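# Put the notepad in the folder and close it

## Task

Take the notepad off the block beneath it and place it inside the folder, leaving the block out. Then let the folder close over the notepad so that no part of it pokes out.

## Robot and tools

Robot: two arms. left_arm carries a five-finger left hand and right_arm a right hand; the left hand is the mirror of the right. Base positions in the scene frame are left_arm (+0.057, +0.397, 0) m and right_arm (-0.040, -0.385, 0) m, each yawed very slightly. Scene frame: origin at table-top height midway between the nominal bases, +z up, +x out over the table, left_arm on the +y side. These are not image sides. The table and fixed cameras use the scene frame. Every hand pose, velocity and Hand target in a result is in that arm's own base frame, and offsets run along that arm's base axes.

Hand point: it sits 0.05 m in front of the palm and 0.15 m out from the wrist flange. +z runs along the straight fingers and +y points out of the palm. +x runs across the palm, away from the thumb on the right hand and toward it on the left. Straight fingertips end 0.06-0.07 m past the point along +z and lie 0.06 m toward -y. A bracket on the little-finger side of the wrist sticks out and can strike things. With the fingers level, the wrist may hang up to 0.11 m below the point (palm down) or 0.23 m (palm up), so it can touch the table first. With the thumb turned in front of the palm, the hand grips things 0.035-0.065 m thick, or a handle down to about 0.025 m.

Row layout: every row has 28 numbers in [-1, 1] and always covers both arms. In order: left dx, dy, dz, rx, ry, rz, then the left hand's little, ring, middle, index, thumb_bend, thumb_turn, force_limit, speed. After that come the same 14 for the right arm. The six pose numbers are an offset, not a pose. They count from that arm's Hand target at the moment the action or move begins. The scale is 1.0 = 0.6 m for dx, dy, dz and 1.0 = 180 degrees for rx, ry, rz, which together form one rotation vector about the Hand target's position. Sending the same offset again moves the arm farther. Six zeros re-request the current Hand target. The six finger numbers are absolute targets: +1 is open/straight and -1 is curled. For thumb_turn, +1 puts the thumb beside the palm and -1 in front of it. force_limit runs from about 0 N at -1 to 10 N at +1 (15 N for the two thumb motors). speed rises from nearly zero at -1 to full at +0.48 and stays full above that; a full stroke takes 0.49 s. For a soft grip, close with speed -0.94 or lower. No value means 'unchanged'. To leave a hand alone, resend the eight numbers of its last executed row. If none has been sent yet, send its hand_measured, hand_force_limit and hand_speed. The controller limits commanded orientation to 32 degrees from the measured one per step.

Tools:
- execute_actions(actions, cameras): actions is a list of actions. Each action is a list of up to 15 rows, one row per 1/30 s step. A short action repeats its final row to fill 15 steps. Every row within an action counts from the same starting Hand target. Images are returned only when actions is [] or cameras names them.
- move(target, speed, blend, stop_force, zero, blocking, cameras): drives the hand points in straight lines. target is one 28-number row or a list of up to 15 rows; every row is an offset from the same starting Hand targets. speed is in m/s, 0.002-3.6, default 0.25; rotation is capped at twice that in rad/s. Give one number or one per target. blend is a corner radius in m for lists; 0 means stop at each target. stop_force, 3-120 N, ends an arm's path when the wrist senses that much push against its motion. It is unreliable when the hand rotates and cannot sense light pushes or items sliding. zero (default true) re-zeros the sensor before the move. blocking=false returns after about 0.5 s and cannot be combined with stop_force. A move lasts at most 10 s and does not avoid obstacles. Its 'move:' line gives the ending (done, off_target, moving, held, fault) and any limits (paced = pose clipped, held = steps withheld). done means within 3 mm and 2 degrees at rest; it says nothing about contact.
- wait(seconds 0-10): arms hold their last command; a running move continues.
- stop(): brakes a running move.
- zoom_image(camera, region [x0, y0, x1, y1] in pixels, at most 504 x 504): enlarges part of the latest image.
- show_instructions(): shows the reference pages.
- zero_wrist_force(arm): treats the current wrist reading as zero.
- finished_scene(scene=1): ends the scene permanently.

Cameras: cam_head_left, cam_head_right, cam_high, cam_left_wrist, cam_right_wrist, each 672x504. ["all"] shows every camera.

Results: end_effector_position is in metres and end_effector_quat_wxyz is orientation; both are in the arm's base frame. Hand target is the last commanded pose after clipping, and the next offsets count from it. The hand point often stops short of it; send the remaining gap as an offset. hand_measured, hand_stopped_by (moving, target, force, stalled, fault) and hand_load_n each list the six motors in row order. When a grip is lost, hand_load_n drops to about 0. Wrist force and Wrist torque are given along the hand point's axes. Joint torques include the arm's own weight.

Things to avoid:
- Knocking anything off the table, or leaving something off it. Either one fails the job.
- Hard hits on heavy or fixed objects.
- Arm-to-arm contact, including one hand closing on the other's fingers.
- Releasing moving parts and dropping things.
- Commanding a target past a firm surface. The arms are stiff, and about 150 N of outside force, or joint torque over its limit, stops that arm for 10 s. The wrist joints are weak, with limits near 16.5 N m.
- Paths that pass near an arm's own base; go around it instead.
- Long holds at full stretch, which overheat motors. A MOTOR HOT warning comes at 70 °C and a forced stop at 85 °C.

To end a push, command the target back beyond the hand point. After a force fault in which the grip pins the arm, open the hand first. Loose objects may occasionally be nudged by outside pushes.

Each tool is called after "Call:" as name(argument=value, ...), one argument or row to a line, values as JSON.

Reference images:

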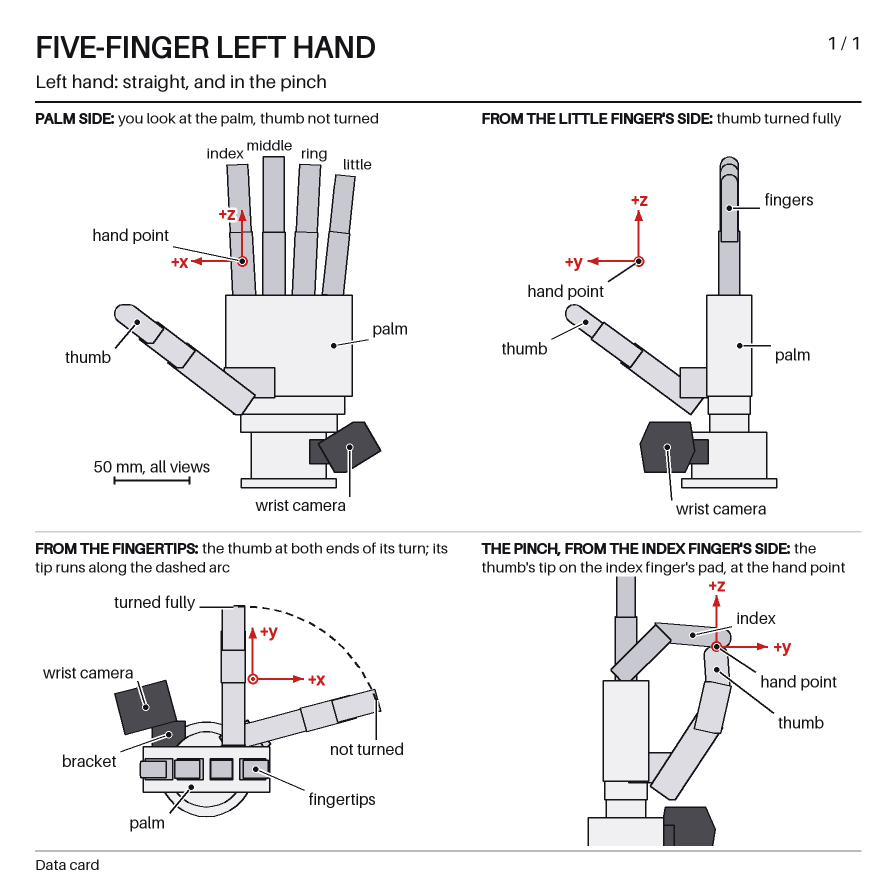

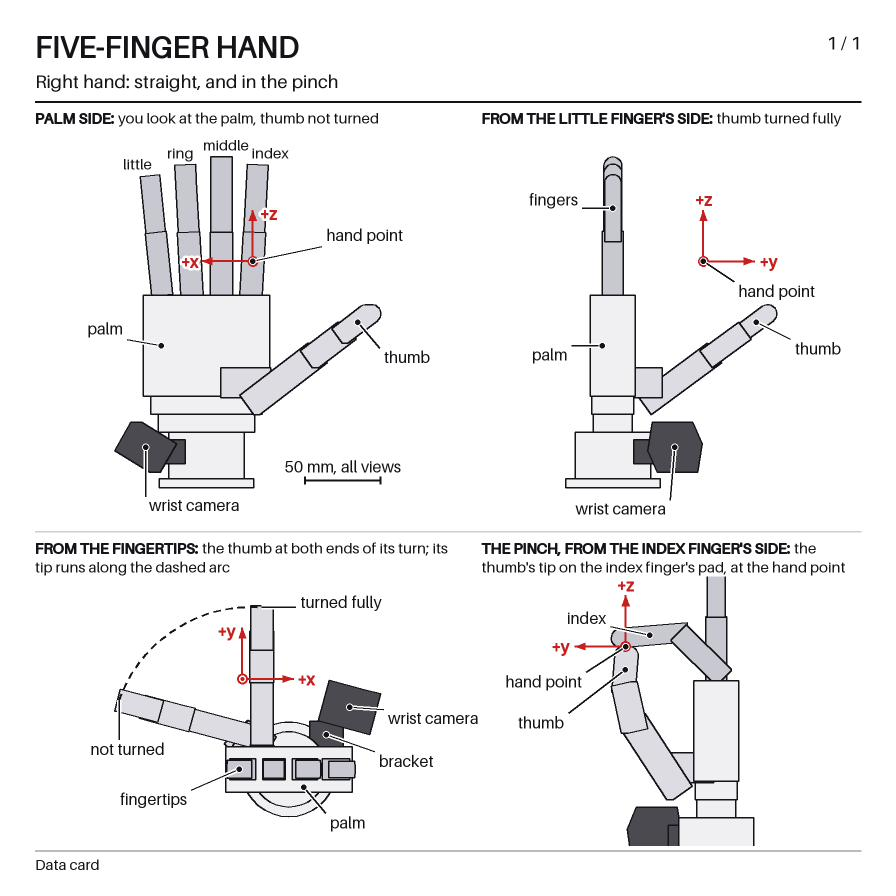

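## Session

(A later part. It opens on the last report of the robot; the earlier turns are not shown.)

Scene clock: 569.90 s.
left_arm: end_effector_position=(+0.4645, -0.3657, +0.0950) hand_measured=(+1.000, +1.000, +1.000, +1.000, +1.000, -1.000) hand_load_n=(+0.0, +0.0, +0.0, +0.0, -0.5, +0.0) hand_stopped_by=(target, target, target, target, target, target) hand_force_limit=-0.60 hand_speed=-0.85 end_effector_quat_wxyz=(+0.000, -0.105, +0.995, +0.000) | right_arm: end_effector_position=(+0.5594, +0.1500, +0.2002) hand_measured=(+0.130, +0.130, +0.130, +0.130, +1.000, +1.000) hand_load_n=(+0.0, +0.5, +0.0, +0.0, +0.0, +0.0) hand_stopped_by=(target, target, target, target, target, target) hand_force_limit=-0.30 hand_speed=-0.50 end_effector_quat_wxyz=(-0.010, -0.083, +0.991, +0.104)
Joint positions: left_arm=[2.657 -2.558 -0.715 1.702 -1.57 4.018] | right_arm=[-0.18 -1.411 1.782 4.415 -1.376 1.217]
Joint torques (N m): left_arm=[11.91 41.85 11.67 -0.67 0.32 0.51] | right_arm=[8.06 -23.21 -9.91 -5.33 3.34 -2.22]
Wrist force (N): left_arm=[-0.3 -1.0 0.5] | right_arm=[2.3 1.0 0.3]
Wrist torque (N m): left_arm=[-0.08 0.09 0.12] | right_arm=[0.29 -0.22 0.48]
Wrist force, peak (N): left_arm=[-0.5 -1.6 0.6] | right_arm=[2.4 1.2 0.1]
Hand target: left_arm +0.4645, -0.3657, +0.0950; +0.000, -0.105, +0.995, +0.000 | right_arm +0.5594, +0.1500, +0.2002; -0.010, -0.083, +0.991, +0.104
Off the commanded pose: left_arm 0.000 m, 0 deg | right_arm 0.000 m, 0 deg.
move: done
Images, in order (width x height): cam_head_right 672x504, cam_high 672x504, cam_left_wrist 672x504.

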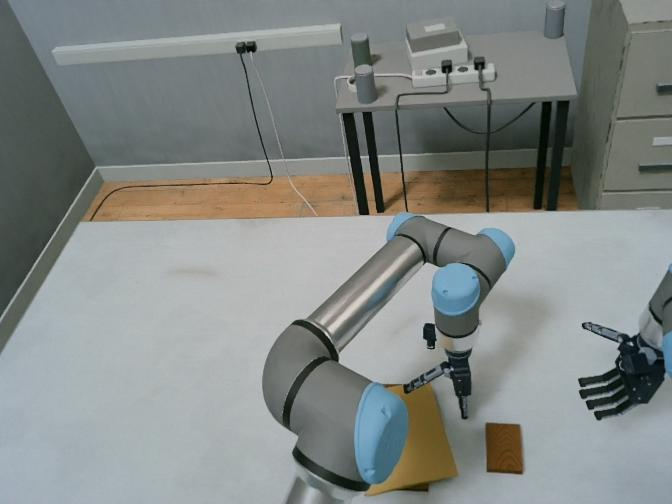

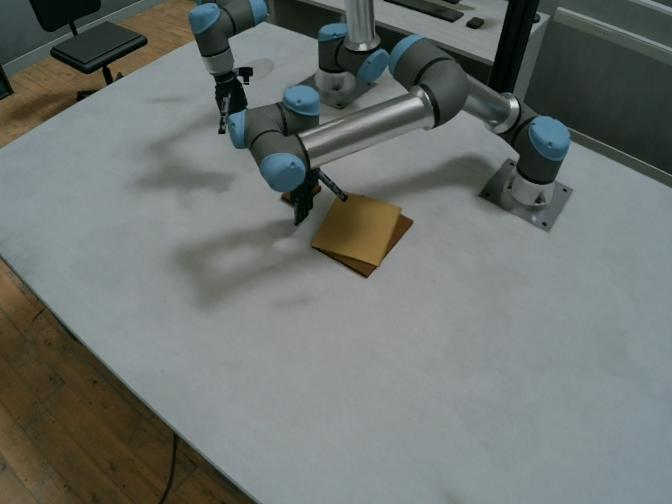

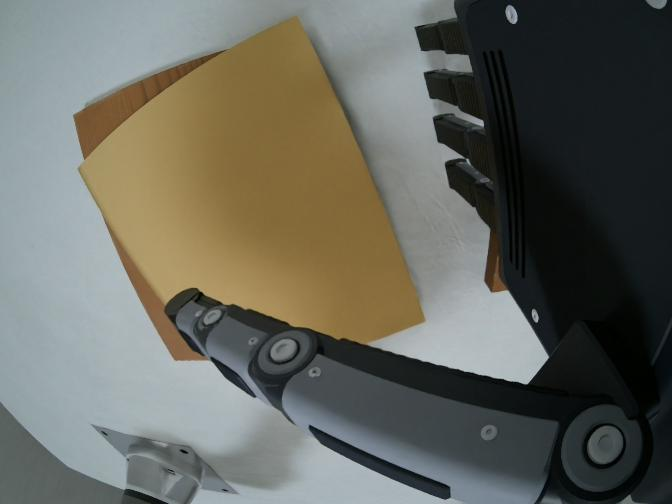

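Call:
move(
  target=[
    [0,0,0.15,0,0,0,1,1,1,1,1,-1,-0.6,-0.85,0,0,0,0,0,0,0.13,0.13,0.13,0.13,1,1,-0.3,-0.5],
    [-0.05,0.5,0.35,0,0,0,1,1,1,1,1,-1,-0.6,-0.85,0,0,0,0,0,0,0.13,0.13,0.13,0.13,1,1,-0.3,-0.5],
  ],
  speed=0.2,
  blend=[0.03,0],
  cameras=["all"],
)

Call:
zoom_image(
  camera="cam_high",
  region=[280, 160, 440, 290],
)

Call:
zoom_image(
  camera="cam_head_right",
  region=[330, 350, 500, 504],
)

Call:
zoom_image(
  camera="cam_head_left",
  region=[330, 350, 500, 504],
)

Scene clock: 574.20 s.
left_arm: end_effector_position=(+0.4345, -0.0658, +0.3051) hand_measured=(+1.000, +1.000, +1.000, +1.000, +1.000, -1.000) hand_load_n=(+0.0, +0.0, +0.0, +0.0, +0.0, +0.0) hand_stopped_by=(target, target, target, target, target, target) hand_force_limit=-0.60 hand_speed=-0.85 end_effector_quat_wxyz=(+0.000, -0.105, +0.995, +0.000) | right_arm: end_effector_position=(+0.5594, +0.1500, +0.2002) hand_measured=(+0.130, +0.130, +0.130, +0.130, +1.000, +1.000) hand_load_n=(+0.0, +0.0, +0.0, +0.0, +0.0, +0.0) hand_stopped_by=(target, target, target, target, target, target) hand_force_limit=-0.30 hand_speed=-0.50 end_effector_quat_wxyz=(-0.010, -0.083, +0.991, +0.104)
Joint positions: left_arm=[3.174 -2.01 -1.111 1.549 -1.57 4.535] | right_arm=[-0.18 -1.411 1.782 4.415 -1.376 1.217]
Joint torques (N m): left_arm=[1.88 24.55 27.56 -0.02 0.68 1.27] | right_arm=[8.27 -24.43 -10.43 -5.29 3.35 -2.3]
Wrist force (N): left_arm=[-0.6 -1.0 0.4] | right_arm=[2.0 1.2 0.2]
Wrist torque (N m): left_arm=[-0.09 0.17 -0.02] | right_arm=[0.32 -0.18 0.47]
Wrist force, peak (N): left_arm=[-0.4 -1.1 2.3] | right_arm=[2.6 0.9 0.0]
Hand target: left_arm +0.4345, -0.0657, +0.3050; +0.000, -0.105, +0.995, +0.000 | right_arm +0.5594, +0.1500, +0.2002; -0.010, -0.083, +0.991, +0.104
Off the commanded pose: left_arm 0.000 m, 0 deg | right_arm 0.000 m, 0 deg.
move: done

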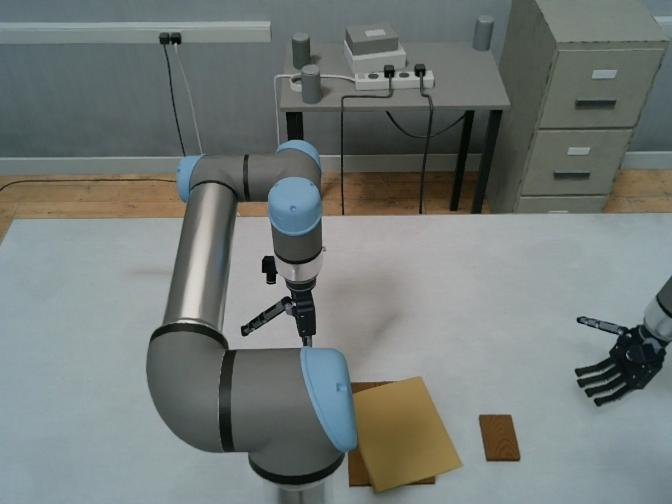

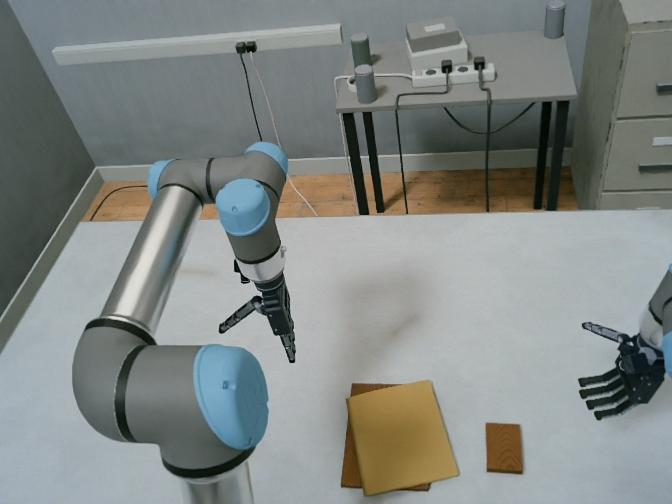

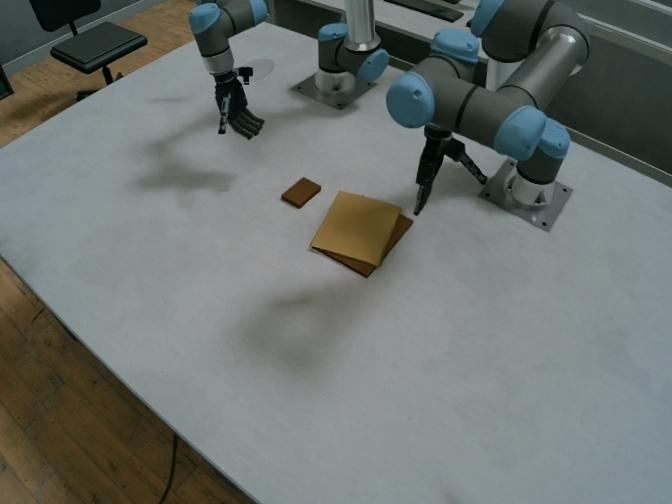

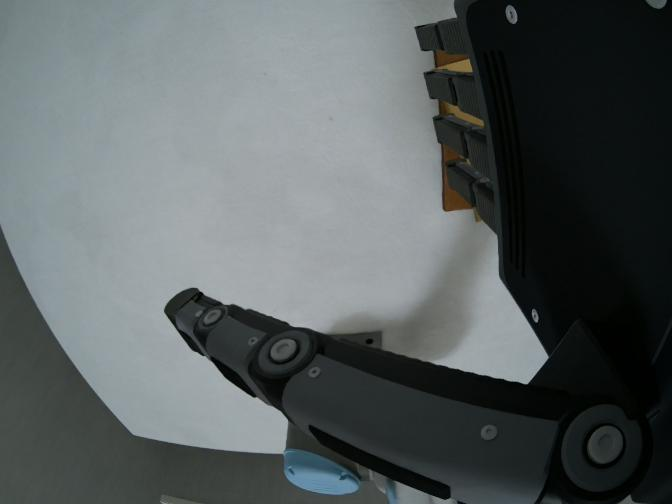

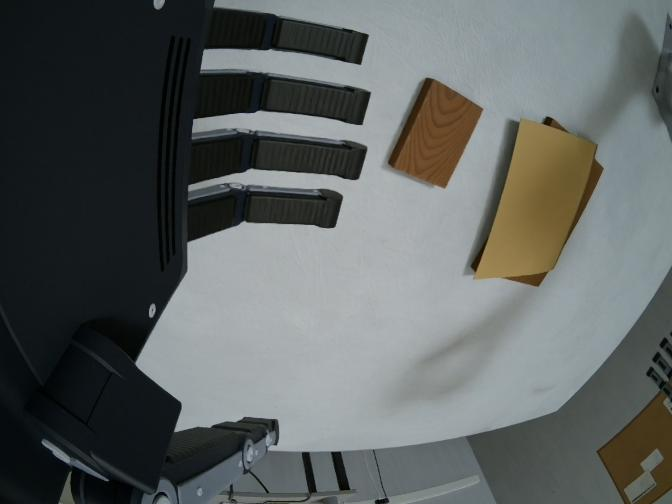

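Scaled by 3.150 from the camera's 672x504 image, which has a finer 960x720 frame.

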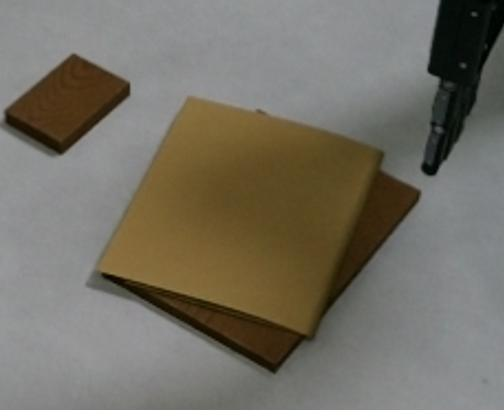

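Scaled by 2.965 from the camera's 672x504 image, which has a finer 960x720 frame.

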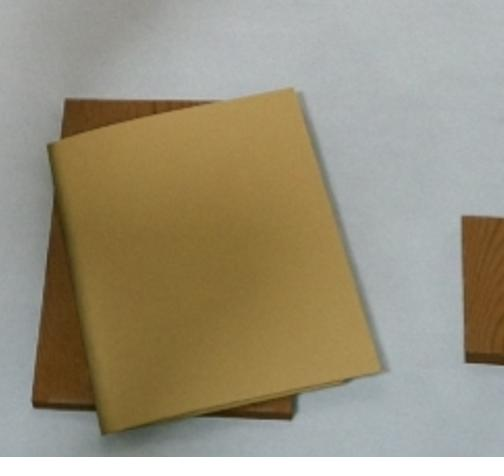

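Scaled by 2.965 from the camera's 672x504 image, which has a finer 960x720 frame.

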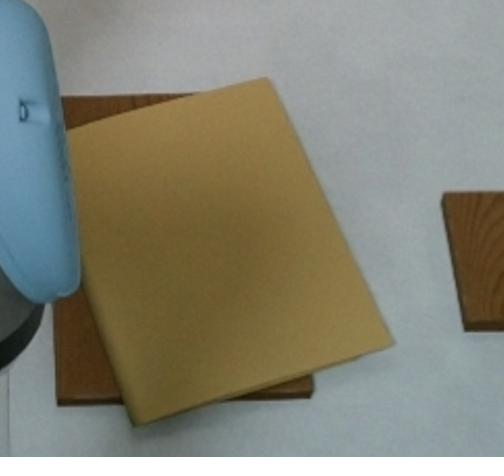

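Call:
zoom_image(
  camera="cam_high",
  region=[305, 230, 385, 280],
)

Call:
zoom_image(
  camera="cam_head_right",
  region=[350, 440, 470, 500],
)

Call:
zoom_image(
  camera="cam_right_wrist",
  region=[460, 100, 620, 300],
)

Scaled by 6.300 from the camera's 672x504 image, which has a finer 960x720 frame.

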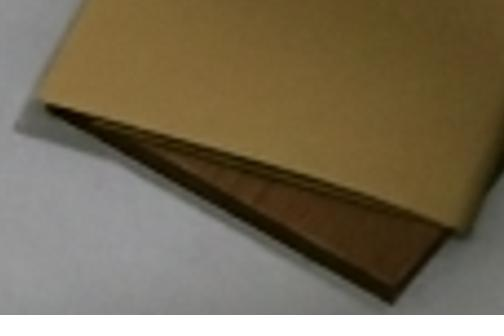

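Scaled by 4.200 from the camera's 672x504 image, which has a finer 960x720 frame.

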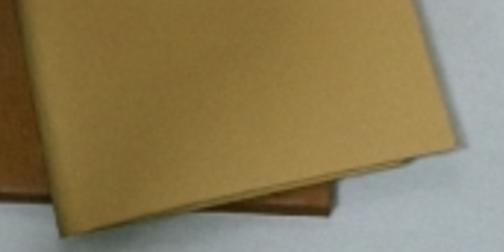

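Scaled by 2.520 from the camera's 672x504 image, which has a finer 960x720 frame.

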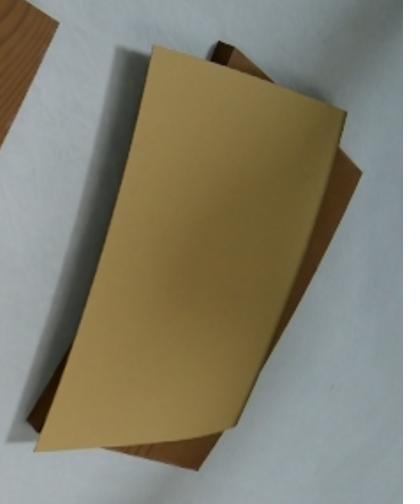

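Call:
finished_scene(
)

The scene is finished: the task was done.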